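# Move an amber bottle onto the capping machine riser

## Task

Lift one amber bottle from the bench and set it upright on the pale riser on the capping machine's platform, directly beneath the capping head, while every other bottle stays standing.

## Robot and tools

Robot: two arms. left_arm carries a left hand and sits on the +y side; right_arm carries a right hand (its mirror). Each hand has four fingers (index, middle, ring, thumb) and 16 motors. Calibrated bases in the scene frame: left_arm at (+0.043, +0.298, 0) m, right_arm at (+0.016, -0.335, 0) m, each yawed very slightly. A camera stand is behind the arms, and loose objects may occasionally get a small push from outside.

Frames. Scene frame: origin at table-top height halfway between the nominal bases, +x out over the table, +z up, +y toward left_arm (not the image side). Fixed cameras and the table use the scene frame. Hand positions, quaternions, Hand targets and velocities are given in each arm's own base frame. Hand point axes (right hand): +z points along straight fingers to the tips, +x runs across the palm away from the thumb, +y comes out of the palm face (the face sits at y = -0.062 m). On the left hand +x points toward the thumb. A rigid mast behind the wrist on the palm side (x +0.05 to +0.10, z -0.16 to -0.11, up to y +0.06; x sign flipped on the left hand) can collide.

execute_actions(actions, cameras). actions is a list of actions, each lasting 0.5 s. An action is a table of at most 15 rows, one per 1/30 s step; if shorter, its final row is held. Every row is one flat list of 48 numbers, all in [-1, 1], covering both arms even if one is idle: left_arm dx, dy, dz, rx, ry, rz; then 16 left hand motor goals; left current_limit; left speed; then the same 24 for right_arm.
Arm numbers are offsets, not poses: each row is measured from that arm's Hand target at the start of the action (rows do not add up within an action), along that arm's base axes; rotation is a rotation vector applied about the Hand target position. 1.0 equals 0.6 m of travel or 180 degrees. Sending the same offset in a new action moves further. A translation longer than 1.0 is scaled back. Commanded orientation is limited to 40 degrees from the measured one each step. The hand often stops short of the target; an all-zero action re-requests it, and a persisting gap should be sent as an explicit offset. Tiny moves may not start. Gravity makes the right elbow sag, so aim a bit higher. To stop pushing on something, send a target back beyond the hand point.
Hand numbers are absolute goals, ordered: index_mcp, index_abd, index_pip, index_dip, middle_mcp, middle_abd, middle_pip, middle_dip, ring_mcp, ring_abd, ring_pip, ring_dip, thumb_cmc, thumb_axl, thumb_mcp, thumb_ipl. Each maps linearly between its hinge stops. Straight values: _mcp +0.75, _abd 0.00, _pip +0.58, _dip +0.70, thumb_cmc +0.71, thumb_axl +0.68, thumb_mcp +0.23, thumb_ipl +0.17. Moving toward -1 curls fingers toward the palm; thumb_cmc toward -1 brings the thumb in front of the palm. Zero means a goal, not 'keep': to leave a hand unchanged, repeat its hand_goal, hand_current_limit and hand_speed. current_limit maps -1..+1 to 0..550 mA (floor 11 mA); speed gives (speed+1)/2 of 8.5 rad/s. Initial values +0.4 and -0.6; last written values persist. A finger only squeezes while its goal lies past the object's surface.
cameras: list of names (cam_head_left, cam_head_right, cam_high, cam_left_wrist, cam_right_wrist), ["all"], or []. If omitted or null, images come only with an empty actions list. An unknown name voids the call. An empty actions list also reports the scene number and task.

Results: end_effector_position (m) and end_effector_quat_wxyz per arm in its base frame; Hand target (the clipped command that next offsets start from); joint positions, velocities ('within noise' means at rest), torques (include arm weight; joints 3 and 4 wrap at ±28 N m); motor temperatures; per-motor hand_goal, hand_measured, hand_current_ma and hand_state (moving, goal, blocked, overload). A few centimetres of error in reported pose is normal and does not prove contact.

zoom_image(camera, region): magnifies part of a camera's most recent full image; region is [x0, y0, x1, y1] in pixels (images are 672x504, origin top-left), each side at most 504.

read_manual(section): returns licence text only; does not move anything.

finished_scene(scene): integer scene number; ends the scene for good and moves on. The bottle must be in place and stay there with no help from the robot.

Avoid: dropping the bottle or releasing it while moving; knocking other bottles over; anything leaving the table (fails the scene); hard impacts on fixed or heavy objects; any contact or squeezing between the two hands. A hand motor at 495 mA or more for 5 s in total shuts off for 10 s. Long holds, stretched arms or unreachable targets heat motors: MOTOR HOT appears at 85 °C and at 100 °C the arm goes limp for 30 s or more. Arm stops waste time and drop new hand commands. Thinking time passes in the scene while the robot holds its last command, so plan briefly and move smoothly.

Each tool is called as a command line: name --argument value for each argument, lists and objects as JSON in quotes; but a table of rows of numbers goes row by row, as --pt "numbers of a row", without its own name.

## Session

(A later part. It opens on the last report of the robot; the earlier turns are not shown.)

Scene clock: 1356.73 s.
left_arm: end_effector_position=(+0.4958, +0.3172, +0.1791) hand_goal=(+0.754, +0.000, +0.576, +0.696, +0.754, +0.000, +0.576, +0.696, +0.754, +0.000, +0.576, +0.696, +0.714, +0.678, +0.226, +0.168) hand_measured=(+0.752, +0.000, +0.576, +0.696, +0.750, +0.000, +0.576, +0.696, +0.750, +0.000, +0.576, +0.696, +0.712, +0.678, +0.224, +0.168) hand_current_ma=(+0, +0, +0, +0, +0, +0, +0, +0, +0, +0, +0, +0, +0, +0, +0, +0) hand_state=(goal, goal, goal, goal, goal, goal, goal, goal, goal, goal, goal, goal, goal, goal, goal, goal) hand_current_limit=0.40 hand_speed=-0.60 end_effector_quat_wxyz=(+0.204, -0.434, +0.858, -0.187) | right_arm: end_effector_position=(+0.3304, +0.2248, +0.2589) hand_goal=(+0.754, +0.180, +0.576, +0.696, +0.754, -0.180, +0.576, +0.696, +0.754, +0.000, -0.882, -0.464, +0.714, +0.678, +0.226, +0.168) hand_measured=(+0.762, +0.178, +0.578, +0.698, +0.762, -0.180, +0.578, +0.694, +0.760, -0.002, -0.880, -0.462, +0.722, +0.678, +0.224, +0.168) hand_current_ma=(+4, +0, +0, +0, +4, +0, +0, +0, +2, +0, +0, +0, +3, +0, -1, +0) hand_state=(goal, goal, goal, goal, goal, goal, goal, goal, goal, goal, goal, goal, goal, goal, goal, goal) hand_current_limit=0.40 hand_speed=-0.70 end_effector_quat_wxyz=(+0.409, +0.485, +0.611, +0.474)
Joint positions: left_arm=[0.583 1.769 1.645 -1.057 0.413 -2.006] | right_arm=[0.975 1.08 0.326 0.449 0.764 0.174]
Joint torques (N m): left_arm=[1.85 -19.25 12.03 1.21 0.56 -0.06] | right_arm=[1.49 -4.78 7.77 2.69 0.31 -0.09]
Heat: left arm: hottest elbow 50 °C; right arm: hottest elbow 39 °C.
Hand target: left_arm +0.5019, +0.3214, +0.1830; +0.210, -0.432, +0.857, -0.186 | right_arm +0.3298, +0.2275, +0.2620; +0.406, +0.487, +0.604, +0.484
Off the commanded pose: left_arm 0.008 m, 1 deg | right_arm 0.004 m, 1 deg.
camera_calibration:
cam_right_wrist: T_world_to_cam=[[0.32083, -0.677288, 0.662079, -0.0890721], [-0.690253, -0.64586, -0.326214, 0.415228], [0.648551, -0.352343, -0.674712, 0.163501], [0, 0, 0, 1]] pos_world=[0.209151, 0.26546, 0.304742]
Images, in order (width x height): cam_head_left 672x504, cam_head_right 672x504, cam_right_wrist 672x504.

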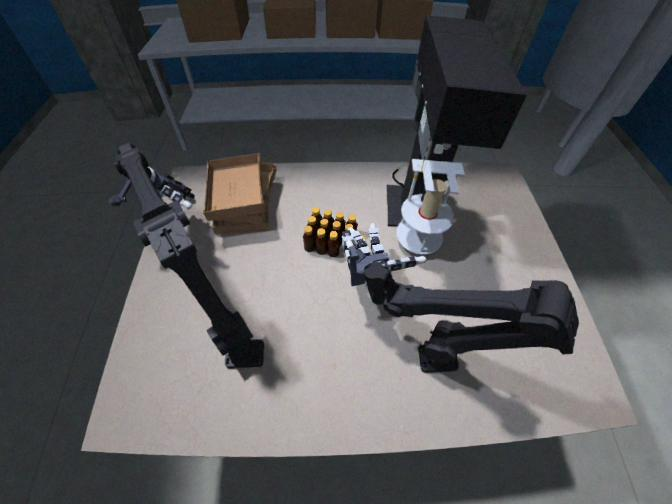

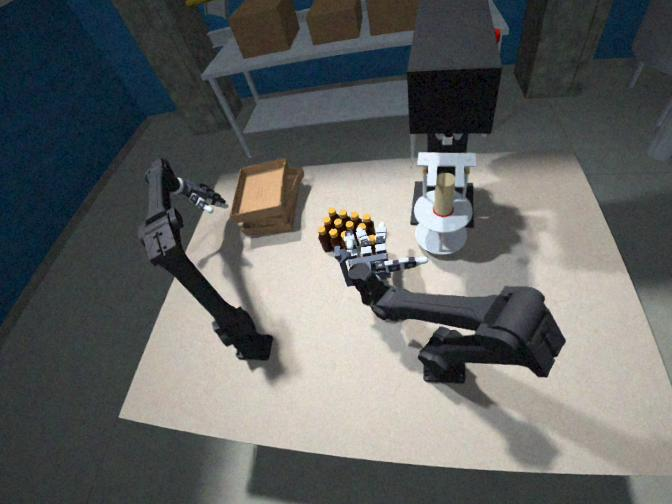

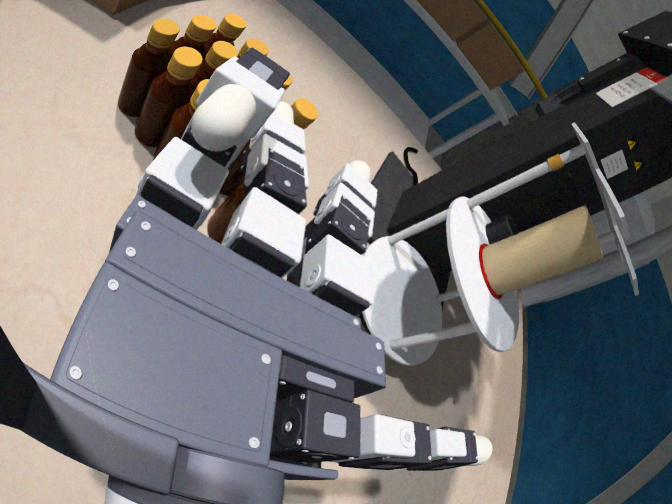

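execute_actions --actions '[[[0,0,0,0,0,0,0.754,0,0.576,0.696,0.754,0,0.576,0.696,0.754,0,0.576,0.696,0.714,0.678,0.226,0.168,0.4,-0.6,0,0,-0.047,0,0,0,0.754,0.18,0.576,0.696,0.754,-0.18,0.576,0.696,0.754,0,-0.883,-0.464,0.714,0.678,0.226,0.168,0.4,-0.7]],[[0,0,0,0,0,0,0.754,0,0.576,0.696,0.754,0,0.576,0.696,0.754,0,0.576,0.696,0.714,0.678,0.226,0.168,0.4,-0.6,0,0,-0.047,0,0,0,0.754,0.18,0.576,0.696,0.754,-0.18,0.576,0.696,0.754,0,-0.883,-0.464,0.714,0.678,0.226,0.168,0.4,-0.7]]]' --cameras '["cam_right_wrist","cam_head_left","cam_head_right"]'

zoom_image --camera "cam_right_wrist" --region '[160, 40, 440, 250]'

zoom_image --camera "cam_head_right" --region '[320, 200, 420, 275]'

zoom_image --camera "cam_head_left" --region '[320, 200, 420, 275]'

Scene clock: 1379.27 s.
left_arm: end_effector_position=(+0.4958, +0.3172, +0.1791) hand_goal=(+0.754, +0.000, +0.576, +0.696, +0.754, +0.000, +0.576, +0.696, +0.754, +0.000, +0.576, +0.696, +0.714, +0.678, +0.226, +0.168) hand_measured=(+0.752, +0.000, +0.576, +0.696, +0.750, +0.000, +0.576, +0.696, +0.750, +0.000, +0.576, +0.696, +0.712, +0.678, +0.224, +0.168) hand_current_ma=(+0, +0, +0, +0, +0, +0, +0, +0, +0, +0, +0, +0, +0, +0, +0, +0) hand_state=(goal, goal, goal, goal, goal, goal, goal, goal, goal, goal, goal, goal, goal, goal, goal, goal) hand_current_limit=0.40 hand_speed=-0.60 end_effector_quat_wxyz=(+0.204, -0.434, +0.858, -0.187) | right_arm: end_effector_position=(+0.3307, +0.2250, +0.2046) hand_goal=(+0.754, +0.180, +0.576, +0.696, +0.754, -0.180, +0.576, +0.696, +0.754, +0.000, -0.882, -0.464, +0.714, +0.678, +0.226, +0.168) hand_measured=(+0.762, +0.178, +0.578, +0.698, +0.762, -0.180, +0.578, +0.694, +0.760, -0.002, -0.880, -0.462, +0.722, +0.678, +0.224, +0.168) hand_current_ma=(+4, +0, +0, +0, +4, +0, +0, +0, +2, +0, +0, +0, +3, +0, -1, +0) hand_state=(goal, goal, goal, goal, goal, goal, goal, goal, goal, goal, goal, goal, goal, goal, goal, goal) hand_current_limit=0.40 hand_speed=-0.70 end_effector_quat_wxyz=(+0.406, +0.488, +0.607, +0.478)
Joint positions: left_arm=[0.583 1.769 1.645 -1.057 0.413 -2.006] | right_arm=[0.976 1.332 0.265 0.767 0.765 0.183]
Joint torques (N m): left_arm=[1.85 -19.25 12.01 1.18 0.56 -0.06] | right_arm=[1.14 -5.6 5.67 2.74 0.3 -0.16]
Heat: left arm: hottest elbow 50 °C; right arm: hottest elbow 37 °C.
Hand target: left_arm +0.5019, +0.3214, +0.1830; +0.210, -0.432, +0.857, -0.186 | right_arm +0.3298, +0.2274, +0.2057; +0.406, +0.487, +0.603, +0.484
Off the commanded pose: left_arm 0.008 m, 1 deg | right_arm 0.003 m, 1 deg.
camera_calibration:
cam_right_wrist: T_world_to_cam=[[0.318947, -0.686193, 0.653767, -0.0487651], [-0.690828, -0.640566, -0.335309, 0.39873], [0.648867, -0.344695, -0.678348, 0.125689], [0, 0, 0, 1]] pos_world=[0.209452, 0.265275, 0.25084]
Images, in order (width x height): cam_head_left 672x504, cam_head_right 672x504, cam_right_wrist 672x504.

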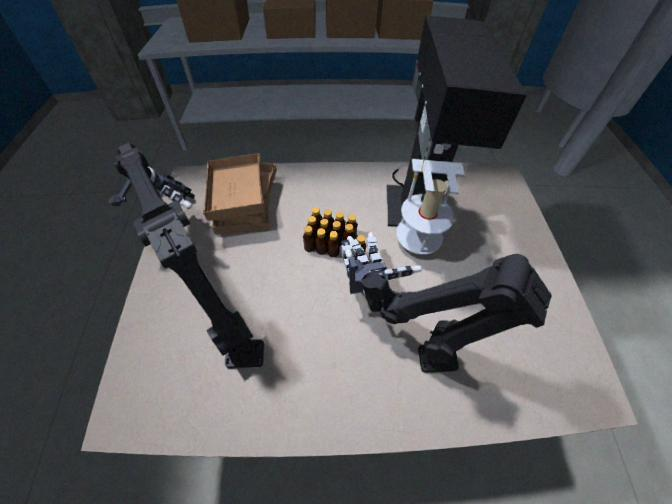

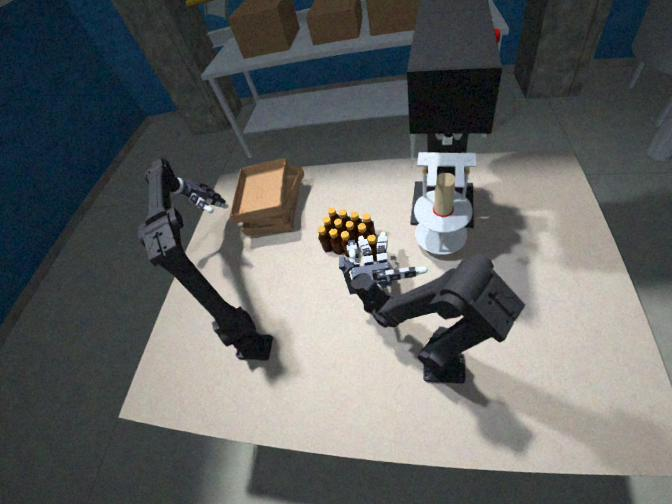

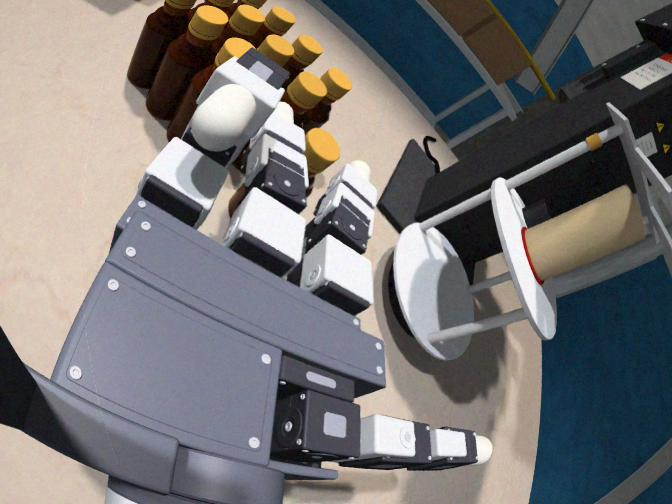

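Scaled by 1.800 from the camera's 672x504 image, which has a finer 960x720 frame.

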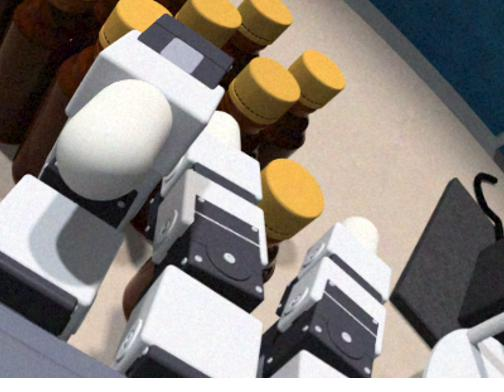

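Scaled by 5.040 from the camera's 672x504 image, which has a finer 960x720 frame.

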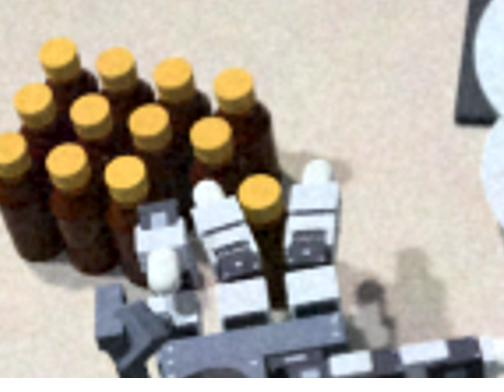

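Scaled by 5.040 from the camera's 672x504 image, which has a finer 960x720 frame.

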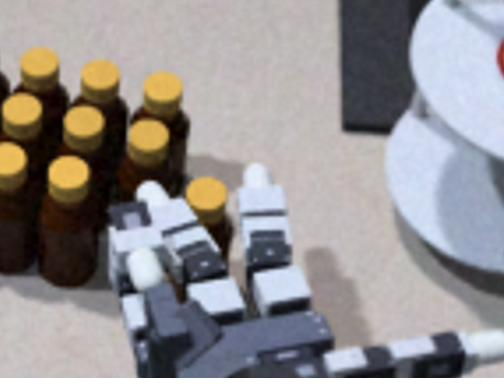

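execute_actions --actions '[[[0,0,0,0,0,0,0.754,0,0.576,0.696,0.754,0,0.576,0.696,0.754,0,0.576,0.696,0.714,0.678,0.226,0.168,0.4,-0.6,-0.02,-0.0035,-0.025,0,0,0,0.754,0.18,0.576,0.696,0.754,-0.18,0.576,0.696,0.754,0,-0.883,-0.464,0.714,0.678,0.226,0.168,0.4,-0.7]],[[0,0,0,0,0,0,0.754,0,0.576,0.696,0.754,0,0.576,0.696,0.754,0,0.576,0.696,0.714,0.678,0.226,0.168,0.4,-0.6,0,0,-0.045,0,0,0,0.754,0.18,0.576,0.696,0.754,-0.18,0.576,0.696,0.754,0,-0.883,-0.464,0.714,0.678,0.226,0.168,0.4,-0.7]]]' --cameras '["cam_right_wrist","cam_head_left","cam_head_right"]'

zoom_image --camera "cam_right_wrist" --region '[200, 40, 440, 220]'

zoom_image --camera "cam_head_right" --region '[320, 200, 420, 275]'

zoom_image --camera "cam_head_left" --region '[320, 200, 420, 275]'

Scene clock: 1407.07 s.
left_arm: end_effector_position=(+0.4958, +0.3172, +0.1791) hand_goal=(+0.754, +0.000, +0.576, +0.696, +0.754, +0.000, +0.576, +0.696, +0.754, +0.000, +0.576, +0.696, +0.714, +0.678, +0.226, +0.168) hand_measured=(+0.752, +0.000, +0.576, +0.696, +0.750, +0.000, +0.576, +0.696, +0.750, +0.000, +0.576, +0.696, +0.712, +0.678, +0.224, +0.168) hand_current_ma=(+0, +0, +0, +0, +0, +0, +0, +0, +0, +0, +0, +0, +0, +0, +0, +0) hand_state=(goal, goal, goal, goal, goal, goal, goal, goal, goal, goal, goal, goal, goal, goal, goal, goal) hand_current_limit=0.40 hand_speed=-0.60 end_effector_quat_wxyz=(+0.204, -0.434, +0.858, -0.187) | right_arm: end_effector_position=(+0.3190, +0.2245, +0.1634) hand_goal=(+0.754, +0.180, +0.576, +0.696, +0.754, -0.180, +0.576, +0.696, +0.754, +0.000, -0.882, -0.464, +0.714, +0.678, +0.226, +0.168) hand_measured=(+0.762, +0.180, +0.578, +0.698, +0.762, -0.184, +0.576, +0.694, +0.760, -0.002, -0.880, -0.462, +0.722, +0.678, +0.224, +0.168) hand_current_ma=(+4, +0, +0, +0, +3, -1, +0, +0, +2, +0, +0, +0, +3, +0, -1, +0) hand_state=(goal, goal, goal, goal, goal, goal, goal, goal, goal, goal, goal, goal, goal, goal, goal, goal) hand_current_limit=0.40 hand_speed=-0.70 end_effector_quat_wxyz=(+0.406, +0.488, +0.606, +0.479)
Joint positions: left_arm=[0.583 1.769 1.645 -1.057 0.413 -2.006] | right_arm=[1.014 1.557 0.229 1.02 0.801 0.2]
Joint torques (N m): left_arm=[1.85 -19.31 12.03 1.21 0.56 -0.06] | right_arm=[1.08 -6.77 3.58 2.8 0.25 -0.18]
Heat: left arm: hottest elbow 50 °C; right arm: hottest elbow 36 °C.
Hand target: left_arm +0.5019, +0.3214, +0.1830; +0.210, -0.432, +0.857, -0.186 | right_arm +0.3177, +0.2254, +0.1637; +0.406, +0.486, +0.604, +0.484
Off the commanded pose: left_arm 0.008 m, 1 deg | right_arm 0.002 m, 1 deg.
camera_calibration:
cam_right_wrist: T_world_to_cam=[[0.318371, -0.687723, 0.65244, -0.0177798], [-0.690134, -0.639988, -0.337833, 0.376626], [0.649889, -0.342714, -0.678374, 0.104371], [0, 0, 0, 1]] pos_world=[0.197754, 0.264578, 0.209639]
Images, in order (width x height): cam_head_left 672x504, cam_head_right 672x504, cam_right_wrist 672x504.

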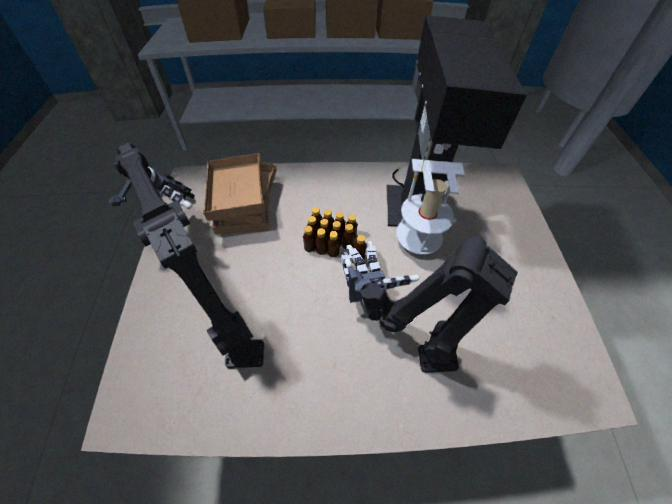

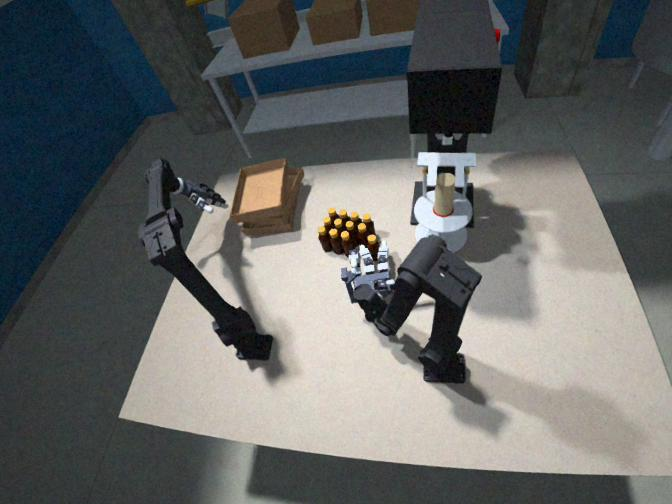

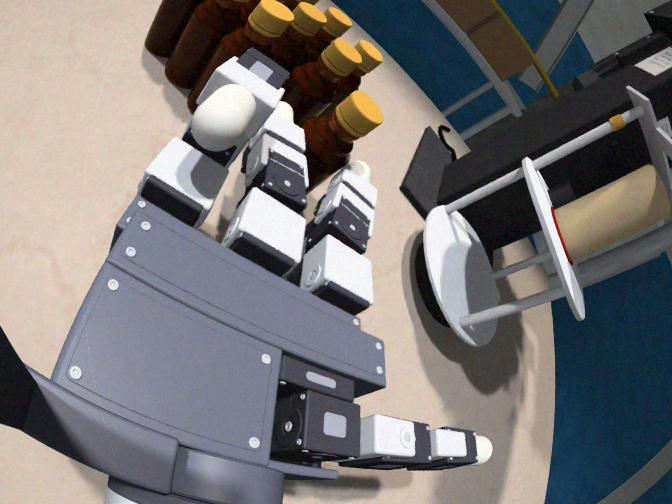

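Scaled by 2.100 from the camera's 672x504 image, which has a finer 960x720 frame.

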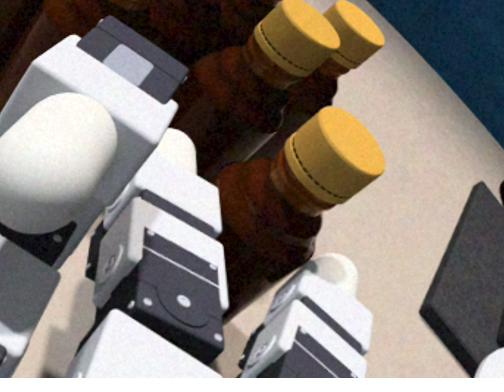

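Scaled by 5.040 from the camera's 672x504 image, which has a finer 960x720 frame.

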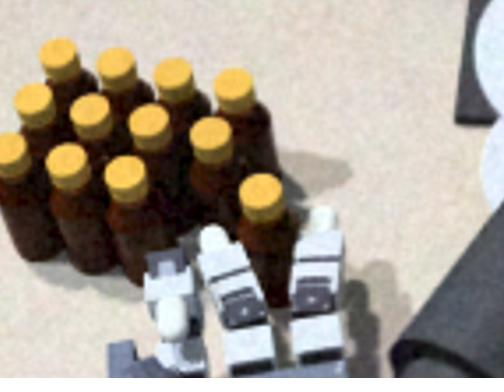

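Scaled by 5.040 from the camera's 672x504 image, which has a finer 960x720 frame.

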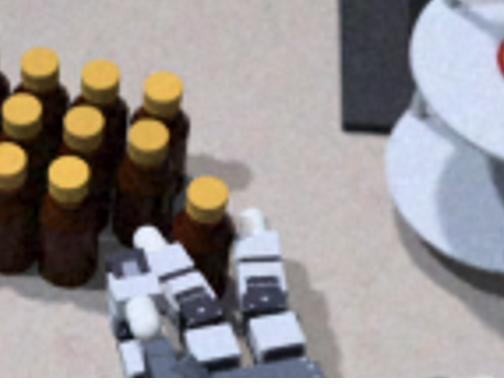

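execute_actions --actions '[[[0,0,0,0,0,0,0.754,0,0.576,0.696,0.754,0,0.576,0.696,0.754,0,0.576,0.696,0.714,0.678,0.226,0.168,0.4,-0.6,0,0,0,0,0,0,0.754,0.05,0.576,0.696,0.754,-0.05,0.576,0.696,0.754,0,-0.883,-0.464,0.714,0.678,0.226,0.168,0.7,-0.95]],[[0,0,0,0,0,0,0.754,0,0.576,0.696,0.754,0,0.576,0.696,0.754,0,0.576,0.696,0.714,0.678,0.226,0.168,0.4,-0.6,0,0,0,0,0,0,0.754,-0.13,0.576,0.696,0.754,0.13,0.576,0.696,0.754,0,-0.883,-0.464,0.714,0.678,0.226,0.168,0.7,-0.95]]]' --cameras '["cam_right_wrist","cam_head_left","cam_head_right"]'

zoom_image --camera "cam_right_wrist" --region '[200, 40, 440, 220]'

zoom_image --camera "cam_head_right" --region '[320, 200, 420, 275]'

zoom_image --camera "cam_head_left" --region '[320, 200, 420, 275]'

Scene clock: 1424.00 s.
left_arm: end_effector_position=(+0.4958, +0.3172, +0.1791) hand_goal=(+0.754, +0.000, +0.576, +0.696, +0.754, +0.000, +0.576, +0.696, +0.754, +0.000, +0.576, +0.696, +0.714, +0.678, +0.226, +0.168) hand_measured=(+0.752, +0.000, +0.576, +0.696, +0.750, +0.000, +0.576, +0.696, +0.750, +0.000, +0.576, +0.696, +0.712, +0.678, +0.224, +0.168) hand_current_ma=(+0, +0, +0, +0, +0, +0, +0, +0, +0, +0, +0, +0, +0, +0, +0, +0) hand_state=(goal, goal, goal, goal, goal, goal, goal, goal, goal, goal, goal, goal, goal, goal, goal, goal) hand_current_limit=0.40 hand_speed=-0.60 end_effector_quat_wxyz=(+0.204, -0.434, +0.858, -0.187) | right_arm: end_effector_position=(+0.3190, +0.2245, +0.1637) hand_goal=(+0.754, -0.130, +0.576, +0.696, +0.754, +0.130, +0.576, +0.696, +0.754, +0.000, -0.882, -0.464, +0.714, +0.678, +0.226, +0.168) hand_measured=(+0.762, +0.102, +0.578, +0.698, +0.762, -0.106, +0.576, +0.694, +0.760, -0.002, -0.880, -0.462, +0.722, +0.678, +0.224, +0.168) hand_current_ma=(+4, +383, +0, +0, +4, -400, +0, +0, +2, +0, +0, +0, +3, +0, -1, +0) hand_state=(goal, moving, goal, goal, goal, moving, goal, goal, goal, goal, goal, goal, goal, goal, goal, goal) hand_current_limit=0.70 hand_speed=-0.95 end_effector_quat_wxyz=(+0.406, +0.488, +0.605, +0.480)
Joint positions: left_arm=[0.583 1.769 1.645 -1.057 0.413 -2.006] | right_arm=[1.014 1.559 0.229 1.025 0.801 0.2]
Joint torques (N m): left_arm=[1.85 -19.25 12.03 1.21 0.56 -0.06] | right_arm=[1.03 -6.42 3.58 2.76 0.26 -0.2]
Motor temperatures (°C): left_arm=[24 39 50 26 23 25] | right_arm=[30 31 35 24 25 26]
Heat: left arm: hottest elbow 50 °C; right arm: hottest elbow 35 °C.
Hand target: left_arm +0.5019, +0.3214, +0.1830; +0.210, -0.432, +0.857, -0.186 | right_arm +0.3177, +0.2254, +0.1637; +0.406, +0.486, +0.604, +0.484
Off the commanded pose: left_arm 0.008 m, 1 deg | right_arm 0.002 m, 1 deg.
camera_calibration:
cam_right_wrist: T_world_to_cam=[[0.317397, -0.689401, 0.651141, -0.0170089], [-0.689569, -0.639145, -0.340571, 0.376637], [0.650964, -0.340911, -0.678252, 0.103785], [0, 0, 0, 1]] pos_world=[0.197555, 0.264381, 0.209739]
Images, in order (width x height): cam_head_left 672x504, cam_head_right 672x504, cam_right_wrist 672x504.

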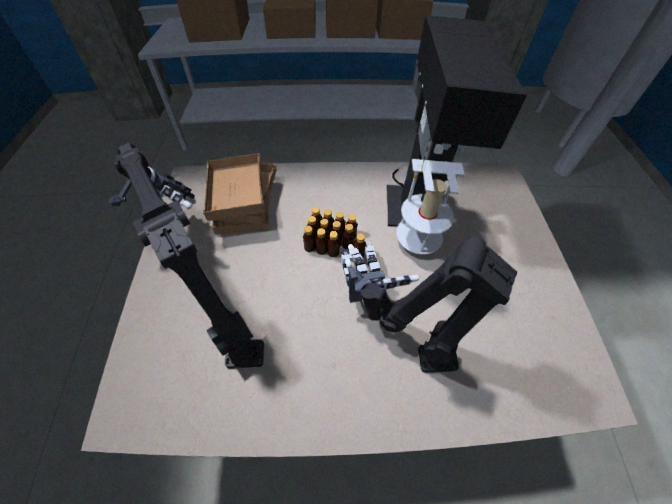

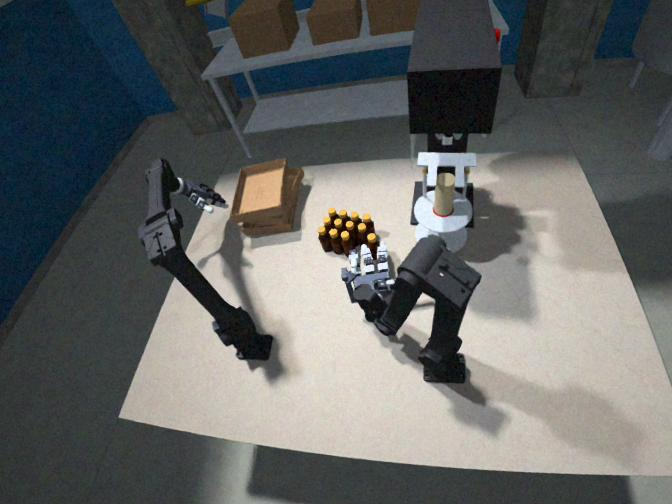

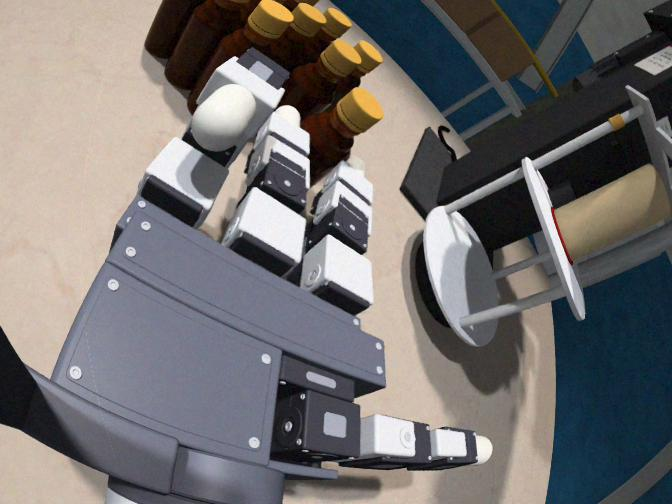

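Scaled by 2.100 from the camera's 672x504 image, which has a finer 960x720 frame.

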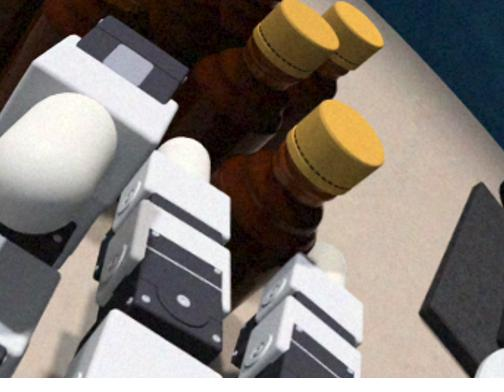

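Scaled by 5.040 from the camera's 672x504 image, which has a finer 960x720 frame.

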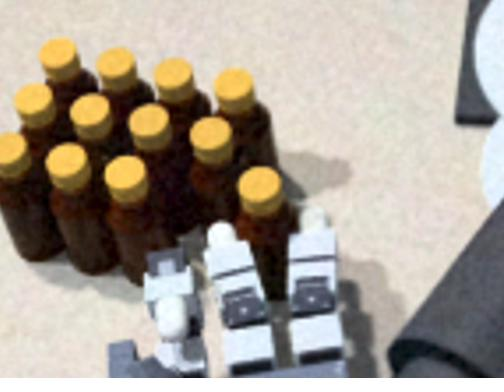

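Scaled by 5.040 from the camera's 672x504 image, which has a finer 960x720 frame.

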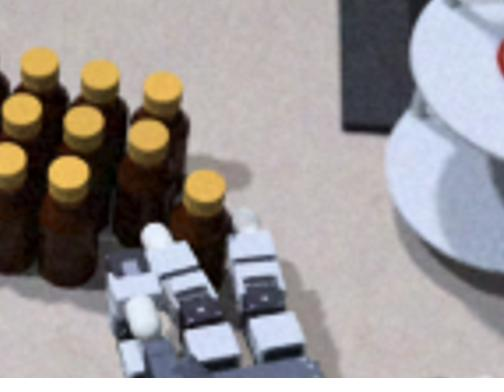

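execute_actions --actions '[[[0,0,0,0,0,0,0.754,0,0.576,0.696,0.754,0,0.576,0.696,0.754,0,0.576,0.696,0.714,0.678,0.226,0.168,0.4,-0.6,0,0,0.025,0,0,0,0.754,-0.15,0.576,0.696,0.754,0.15,0.576,0.696,0.754,0,-0.883,-0.464,0.714,0.678,0.226,0.168,0.7,-0.95]],[[0,0,0,0,0,0,0.754,0,0.576,0.696,0.754,0,0.576,0.696,0.754,0,0.576,0.696,0.714,0.678,0.226,0.168,0.4,-0.6,0,0,0.035,0,0,0,0.754,-0.15,0.576,0.696,0.754,0.15,0.576,0.696,0.754,0,-0.883,-0.464,0.714,0.678,0.226,0.168,0.7,-0.95]]]' --cameras '["cam_right_wrist","cam_head_left","cam_head_right"]'

zoom_image --camera "cam_right_wrist" --region '[200, 40, 440, 220]'

zoom_image --camera "cam_head_right" --region '[320, 200, 420, 275]'

zoom_image --camera "cam_head_left" --region '[320, 200, 420, 275]'

Scene clock: 1440.03 s.
left_arm: end_effector_position=(+0.4958, +0.3172, +0.1791) hand_goal=(+0.754, +0.000, +0.576, +0.696, +0.754, +0.000, +0.576, +0.696, +0.754, +0.000, +0.576, +0.696, +0.714, +0.678, +0.226, +0.168) hand_measured=(+0.752, +0.000, +0.576, +0.696, +0.750, +0.000, +0.576, +0.696, +0.750, +0.000, +0.576, +0.696, +0.712, +0.678, +0.224, +0.168) hand_current_ma=(+0, +0, +0, +0, +0, +0, +0, +0, +0, +0, +0, +0, +0, +0, +0, +0) hand_state=(goal, goal, goal, goal, goal, goal, goal, goal, goal, goal, goal, goal, goal, goal, goal, goal) hand_current_limit=0.40 hand_speed=-0.60 end_effector_quat_wxyz=(+0.204, -0.434, +0.858, -0.187) | right_arm: end_effector_position=(+0.3174, +0.2228, +0.1825) hand_goal=(+0.754, -0.150, +0.576, +0.696, +0.754, +0.150, +0.576, +0.696, +0.754, +0.000, -0.882, -0.464, +0.714, +0.678, +0.226, +0.168) hand_measured=(+0.792, +0.098, +0.596, +0.702, +0.792, -0.104, +0.592, +0.704, +0.760, -0.002, -0.880, -0.462, +0.722, +0.678, +0.224, +0.168) hand_current_ma=(+48, +467, +15, +2, +47, -467, +11, +3, +2, +0, +0, +0, +3, +0, -1, +0) hand_state=(blocked, blocked, goal, goal, blocked, blocked, goal, goal, goal, goal, goal, goal, goal, goal, goal, goal) hand_current_limit=0.70 hand_speed=-0.95 end_effector_quat_wxyz=(+0.406, +0.485, +0.619, +0.465)
Joint positions: left_arm=[0.583 1.769 1.645 -1.057 0.413 -2.006] | right_arm=[1.014 1.387 0.229 0.813 0.796 0.199]
Joint torques (N m): left_arm=[1.9 -19.25 12.01 1.21 0.56 -0.06] | right_arm=[1.03 -8.94 5.97 2.1 0.46 -0.22]
Heat: left arm: hottest elbow 50 °C; right arm: hottest elbow 34 °C.
Hand target: left_arm +0.5019, +0.3214, +0.1830; +0.210, -0.432, +0.857, -0.186 | right_arm +0.3178, +0.2255, +0.1996; +0.406, +0.486, +0.604, +0.484
Off the commanded pose: left_arm 0.008 m, 1 deg | right_arm 0.017 m, 3 deg.
camera_calibration:
cam_right_wrist: T_world_to_cam=[[0.335051, -0.665814, 0.666657, -0.0436037], [-0.693902, -0.653011, -0.303441, 0.378717], [0.63737, -0.360926, -0.680802, 0.126255], [0, 0, 0, 1]] pos_world=[0.196931, 0.263843, 0.229942]
Images, in order (width x height): cam_head_left 672x504, cam_head_right 672x504, cam_right_wrist 672x504.

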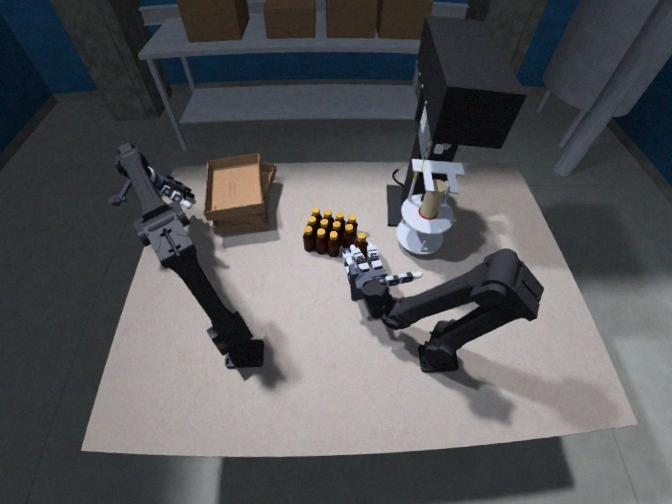

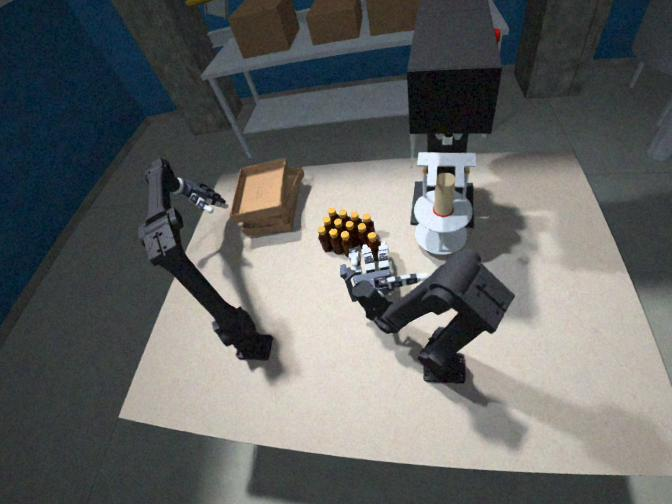

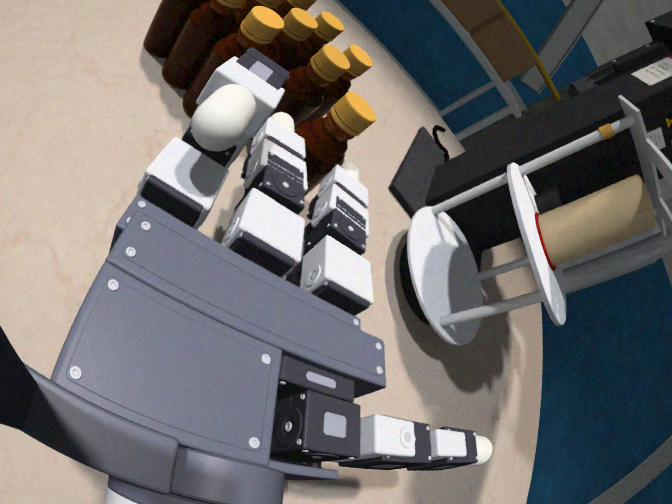

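Scaled by 2.100 from the camera's 672x504 image, which has a finer 960x720 frame.

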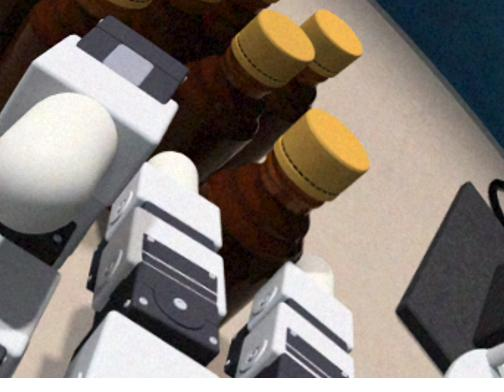

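Scaled by 5.040 from the camera's 672x504 image, which has a finer 960x720 frame.

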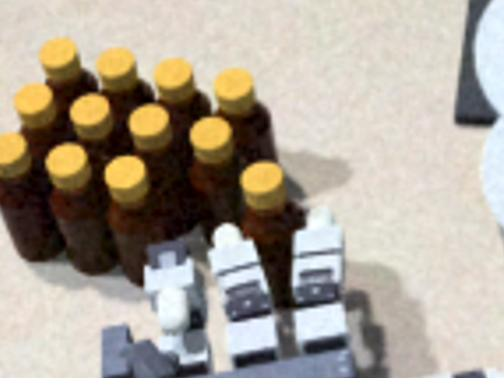

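Scaled by 5.040 from the camera's 672x504 image, which has a finer 960x720 frame.

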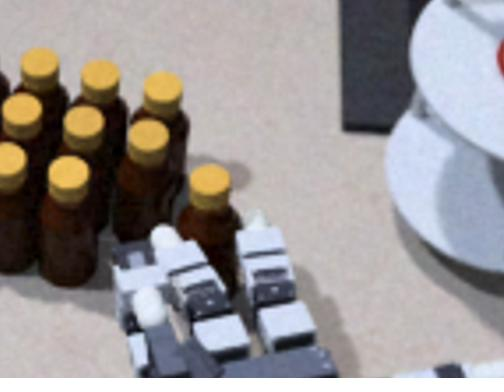

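execute_actions --actions '[[[0,0,0,0,0,0,0.754,0,0.576,0.696,0.754,0,0.576,0.696,0.754,0,0.576,0.696,0.714,0.678,0.226,0.168,0.4,-0.6,0,0,0.03,0,0,0,0.754,-0.15,0.576,0.696,0.754,0.15,0.576,0.696,0.754,0,-0.883,-0.464,0.714,0.678,0.226,0.168,0.7,-0.95]],[[0,0,0,0,0,0,0.754,0,0.576,0.696,0.754,0,0.576,0.696,0.754,0,0.576,0.696,0.714,0.678,0.226,0.168,0.4,-0.6,0,0,0.03,0,0,0,0.754,-0.15,0.576,0.696,0.754,0.15,0.576,0.696,0.754,0,-0.883,-0.464,0.714,0.678,0.226,0.168,0.7,-0.95]]]' --cameras '["cam_right_wrist","cam_head_left","cam_head_right"]'

zoom_image --camera "cam_right_wrist" --region '[200, 40, 440, 220]'

zoom_image --camera "cam_head_right" --region '[320, 200, 420, 275]'

zoom_image --camera "cam_head_left" --region '[320, 200, 420, 275]'

Scene clock: 1454.17 s.
left_arm: end_effector_position=(+0.4958, +0.3172, +0.1791) hand_goal=(+0.754, +0.000, +0.576, +0.696, +0.754, +0.000, +0.576, +0.696, +0.754, +0.000, +0.576, +0.696, +0.714, +0.678, +0.226, +0.168) hand_measured=(+0.752, +0.000, +0.576, +0.696, +0.750, +0.000, +0.576, +0.696, +0.750, +0.000, +0.576, +0.696, +0.712, +0.678, +0.224, +0.168) hand_current_ma=(+0, +0, +0, +0, +0, +0, +0, +0, +0, +0, +0, +0, +0, +0, +0, +0) hand_state=(goal, goal, goal, goal, goal, goal, goal, goal, goal, goal, goal, goal, goal, goal, goal, goal) hand_current_limit=0.40 hand_speed=-0.60 end_effector_quat_wxyz=(+0.204, -0.434, +0.858, -0.187) | right_arm: end_effector_position=(+0.3125, +0.2152, +0.2065) hand_goal=(+0.754, -0.150, +0.576, +0.696, +0.754, +0.150, +0.576, +0.696, +0.754, +0.000, -0.882, -0.464, +0.714, +0.678, +0.226, +0.168) hand_measured=(+0.794, +0.098, +0.598, +0.702, +0.794, -0.104, +0.594, +0.704, +0.760, -0.002, -0.880, -0.462, +0.722, +0.678, +0.224, +0.168) hand_current_ma=(+54, +467, +17, +2, +54, -467, +13, +3, +2, +0, +0, +0, +3, +0, -1, +0) hand_state=(blocked, blocked, blocked, goal, blocked, blocked, goal, goal, goal, goal, goal, goal, goal, goal, goal, goal) hand_current_limit=0.70 hand_speed=-0.95 end_effector_quat_wxyz=(+0.407, +0.484, +0.627, +0.455)
Joint positions: left_arm=[0.583 1.769 1.645 -1.057 0.413 -2.006] | right_arm=[1.014 1.189 0.229 0.588 0.794 0.199]
Joint torques (N m): left_arm=[1.85 -19.25 12.03 1.2 0.56 -0.06] | right_arm=[1.08 -7.3 10 2.11 0.57 -0.19]
Heat: left arm: hottest elbow 50 °C; right arm: hottest elbow 35 °C.
Hand target: left_arm +0.5019, +0.3214, +0.1830; +0.210, -0.432, +0.857, -0.186 | right_arm +0.3178, +0.2255, +0.2356; +0.406, +0.486, +0.604, +0.484
Off the commanded pose: left_arm 0.008 m, 1 deg | right_arm 0.031 m, 4 deg.
camera_calibration:
cam_right_wrist: T_world_to_cam=[[0.346103, -0.650191, 0.676361, -0.071853], [-0.697023, -0.660751, -0.27851, 0.37503], [0.627991, -0.375046, -0.681886, 0.14914], [0, 0, 0, 1]] pos_world=[0.192614, 0.257018, 0.254745]
Images, in order (width x height): cam_head_left 672x504, cam_head_right 672x504, cam_right_wrist 672x504.

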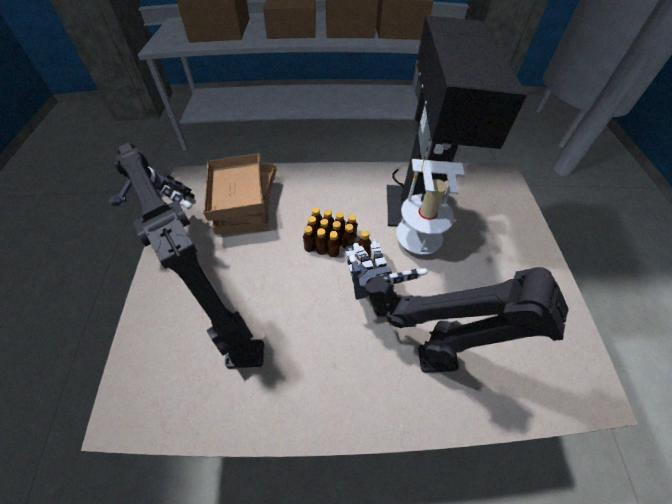

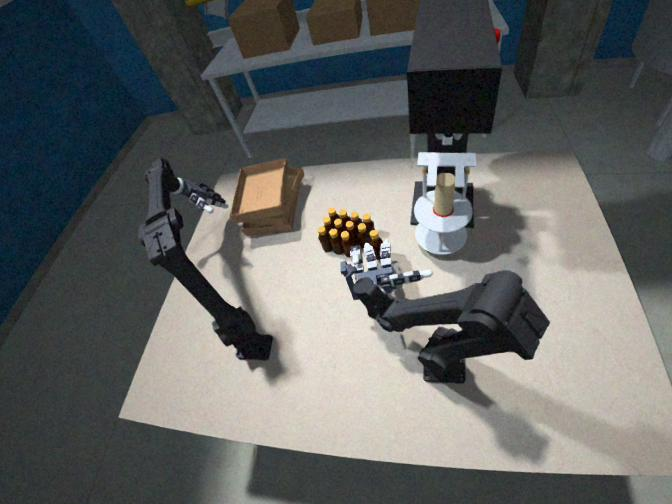

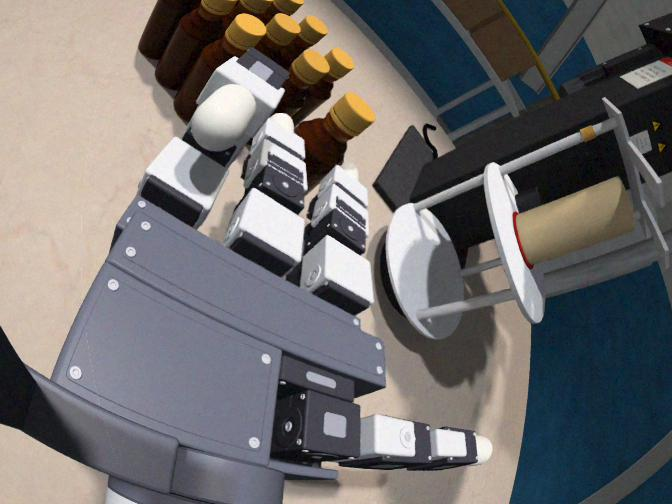

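Scaled by 2.100 from the camera's 672x504 image, which has a finer 960x720 frame.

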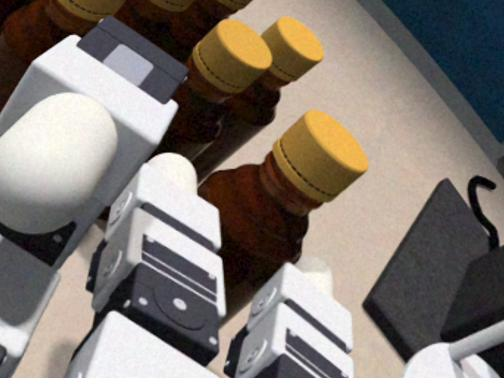

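Scaled by 5.040 from the camera's 672x504 image, which has a finer 960x720 frame.

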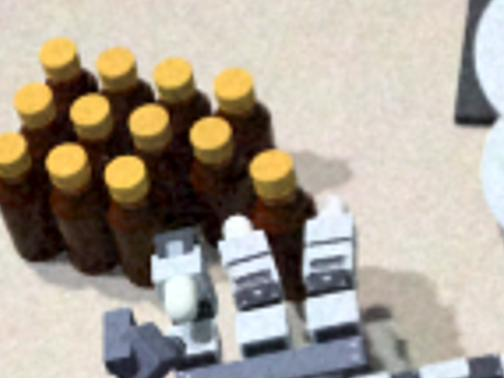

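Scaled by 5.040 from the camera's 672x504 image, which has a finer 960x720 frame.

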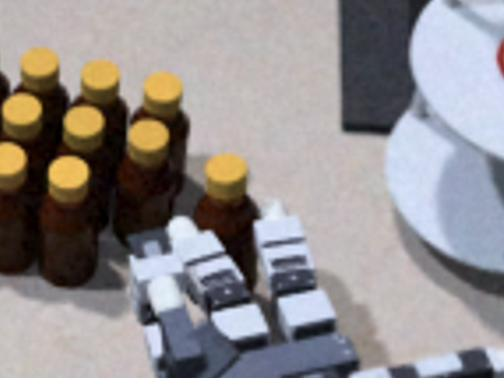

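execute_actions --actions '[[[0,0,0,0,0,0,0.754,0,0.576,0.696,0.754,0,0.576,0.696,0.754,0,0.576,0.696,0.714,0.678,0.226,0.168,0.4,-0.6,0,0,0.06,0,0,0,0.754,-0.15,0.576,0.696,0.754,0.15,0.576,0.696,0.754,0,-0.883,-0.464,0.714,0.678,0.226,0.168,0.7,-0.95]],[[0,0,0,0,0,0,0.754,0,0.576,0.696,0.754,0,0.576,0.696,0.754,0,0.576,0.696,0.714,0.678,0.226,0.168,0.4,-0.6,0,0,0.065,0,0,0,0.754,-0.15,0.576,0.696,0.754,0.15,0.576,0.696,0.754,0,-0.883,-0.464,0.714,0.678,0.226,0.168,0.7,-0.95]],[[0,0,0,0,0,0,0.754,0,0.576,0.696,0.754,0,0.576,0.696,0.754,0,0.576,0.696,0.714,0.678,0.226,0.168,0.4,-0.6,0,0,0.065,0,0,0,0.754,-0.15,0.576,0.696,0.754,0.15,0.576,0.696,0.754,0,-0.883,-0.464,0.714,0.678,0.226,0.168,0.7,-0.95]]]' --cameras '["cam_right_wrist","cam_head_left","cam_head_right"]'

zoom_image --camera "cam_head_right" --region '[320, 180, 440, 270]'

Scene clock: 1482.90 s.
left_arm: end_effector_position=(+0.4958, +0.3172, +0.1791) hand_goal=(+0.754, +0.000, +0.576, +0.696, +0.754, +0.000, +0.576, +0.696, +0.754, +0.000, +0.576, +0.696, +0.714, +0.678, +0.226, +0.168) hand_measured=(+0.752, +0.000, +0.576, +0.696, +0.750, +0.000, +0.576, +0.696, +0.750, +0.000, +0.576, +0.696, +0.712, +0.678, +0.224, +0.168) hand_current_ma=(+0, +0, +0, +0, +0, +0, +0, +0, +0, +0, +0, +0, +0, +0, +0, +0) hand_state=(goal, goal, goal, goal, goal, goal, goal, goal, goal, goal, goal, goal, goal, goal, goal, goal) hand_current_limit=0.40 hand_speed=-0.60 end_effector_quat_wxyz=(+0.204, -0.434, +0.858, -0.187) | right_arm: end_effector_position=(+0.3128, +0.2158, +0.3056) hand_goal=(+0.754, -0.150, +0.576, +0.696, +0.754, +0.150, +0.576, +0.696, +0.754, +0.000, -0.882, -0.464, +0.714, +0.678, +0.226, +0.168) hand_measured=(+0.796, +0.098, +0.598, +0.702, +0.796, -0.104, +0.594, +0.704, +0.760, -0.002, -0.880, -0.462, +0.722, +0.678, +0.224, +0.168) hand_current_ma=(+59, +467, +18, +3, +56, -467, +13, +3, +2, +0, +0, +0, +3, +0, -1, +0) hand_state=(blocked, blocked, blocked, goal, blocked, blocked, goal, goal, goal, goal, goal, goal, goal, goal, goal, goal) hand_current_limit=0.70 hand_speed=-0.95 end_effector_quat_wxyz=(+0.409, +0.482, +0.631, +0.450)
Joint positions: left_arm=[0.583 1.769 1.645 -1.057 0.413 -2.006] | right_arm=[1.014 0.832 0.396 0.054 0.797 0.195]
Joint torques (N m): left_arm=[1.85 -19.31 12.01 1.2 0.56 -0.06] | right_arm=[1.14 -4.66 14.84 2.11 0.55 -0.15]
Heat: left arm: hottest elbow 50 °C; right arm: hottest elbow 38 °C.
Hand target: left_arm +0.5019, +0.3214, +0.1830; +0.210, -0.432, +0.857, -0.186 | right_arm +0.3177, +0.2254, +0.3497; +0.406, +0.486, +0.604, +0.484
Off the commanded pose: left_arm 0.008 m, 1 deg | right_arm 0.045 m, 5 deg.
camera_calibration:
cam_right_wrist: T_world_to_cam=[[0.347867, -0.642324, 0.682941, -0.14289], [-0.698754, -0.663295, -0.267924, 0.401208], [0.625085, -0.384006, -0.679565, 0.218918], [0, 0, 0, 1]] pos_world=[0.193209, 0.258403, 0.353847]
Images, in order (width x height): cam_head_left 672x504, cam_head_right 672x504, cam_right_wrist 672x504.

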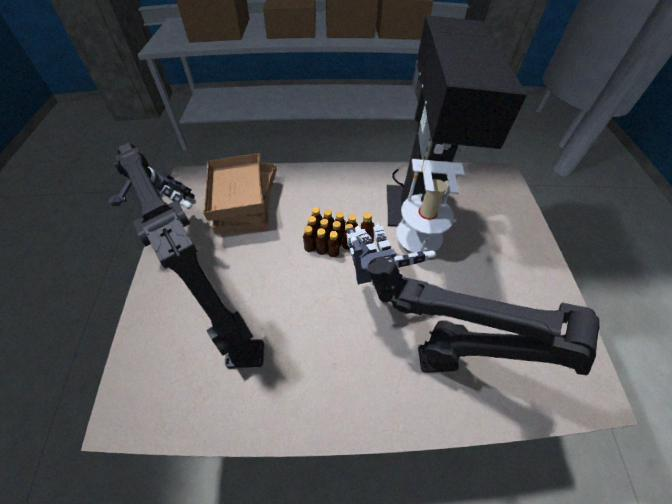

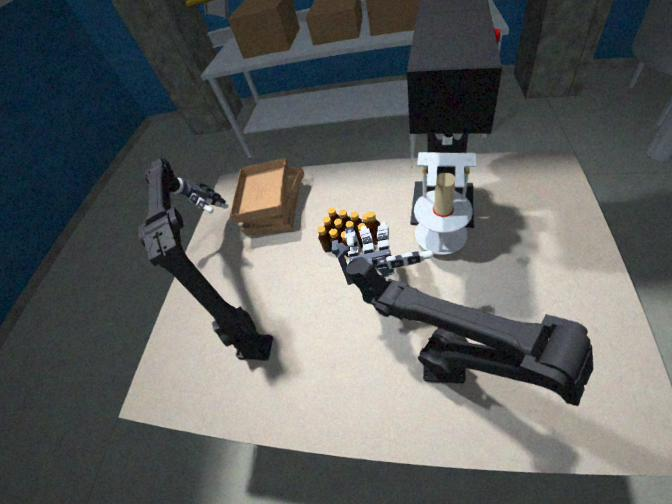

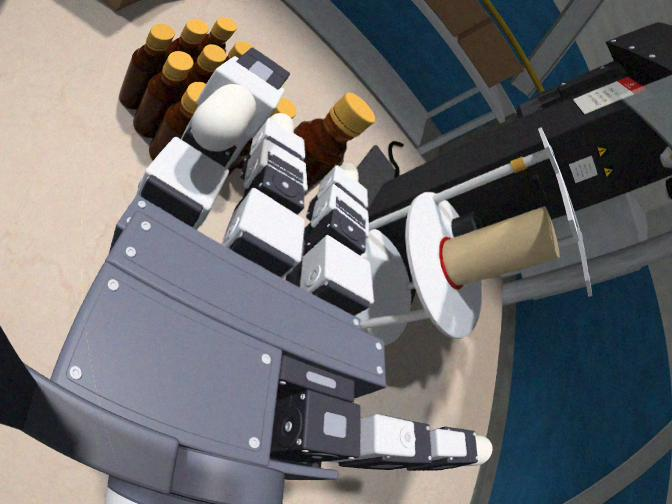

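Scaled by 4.200 from the camera's 672x504 image, which has a finer 960x720 frame.

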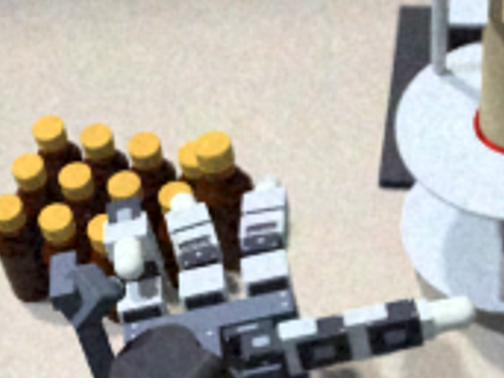

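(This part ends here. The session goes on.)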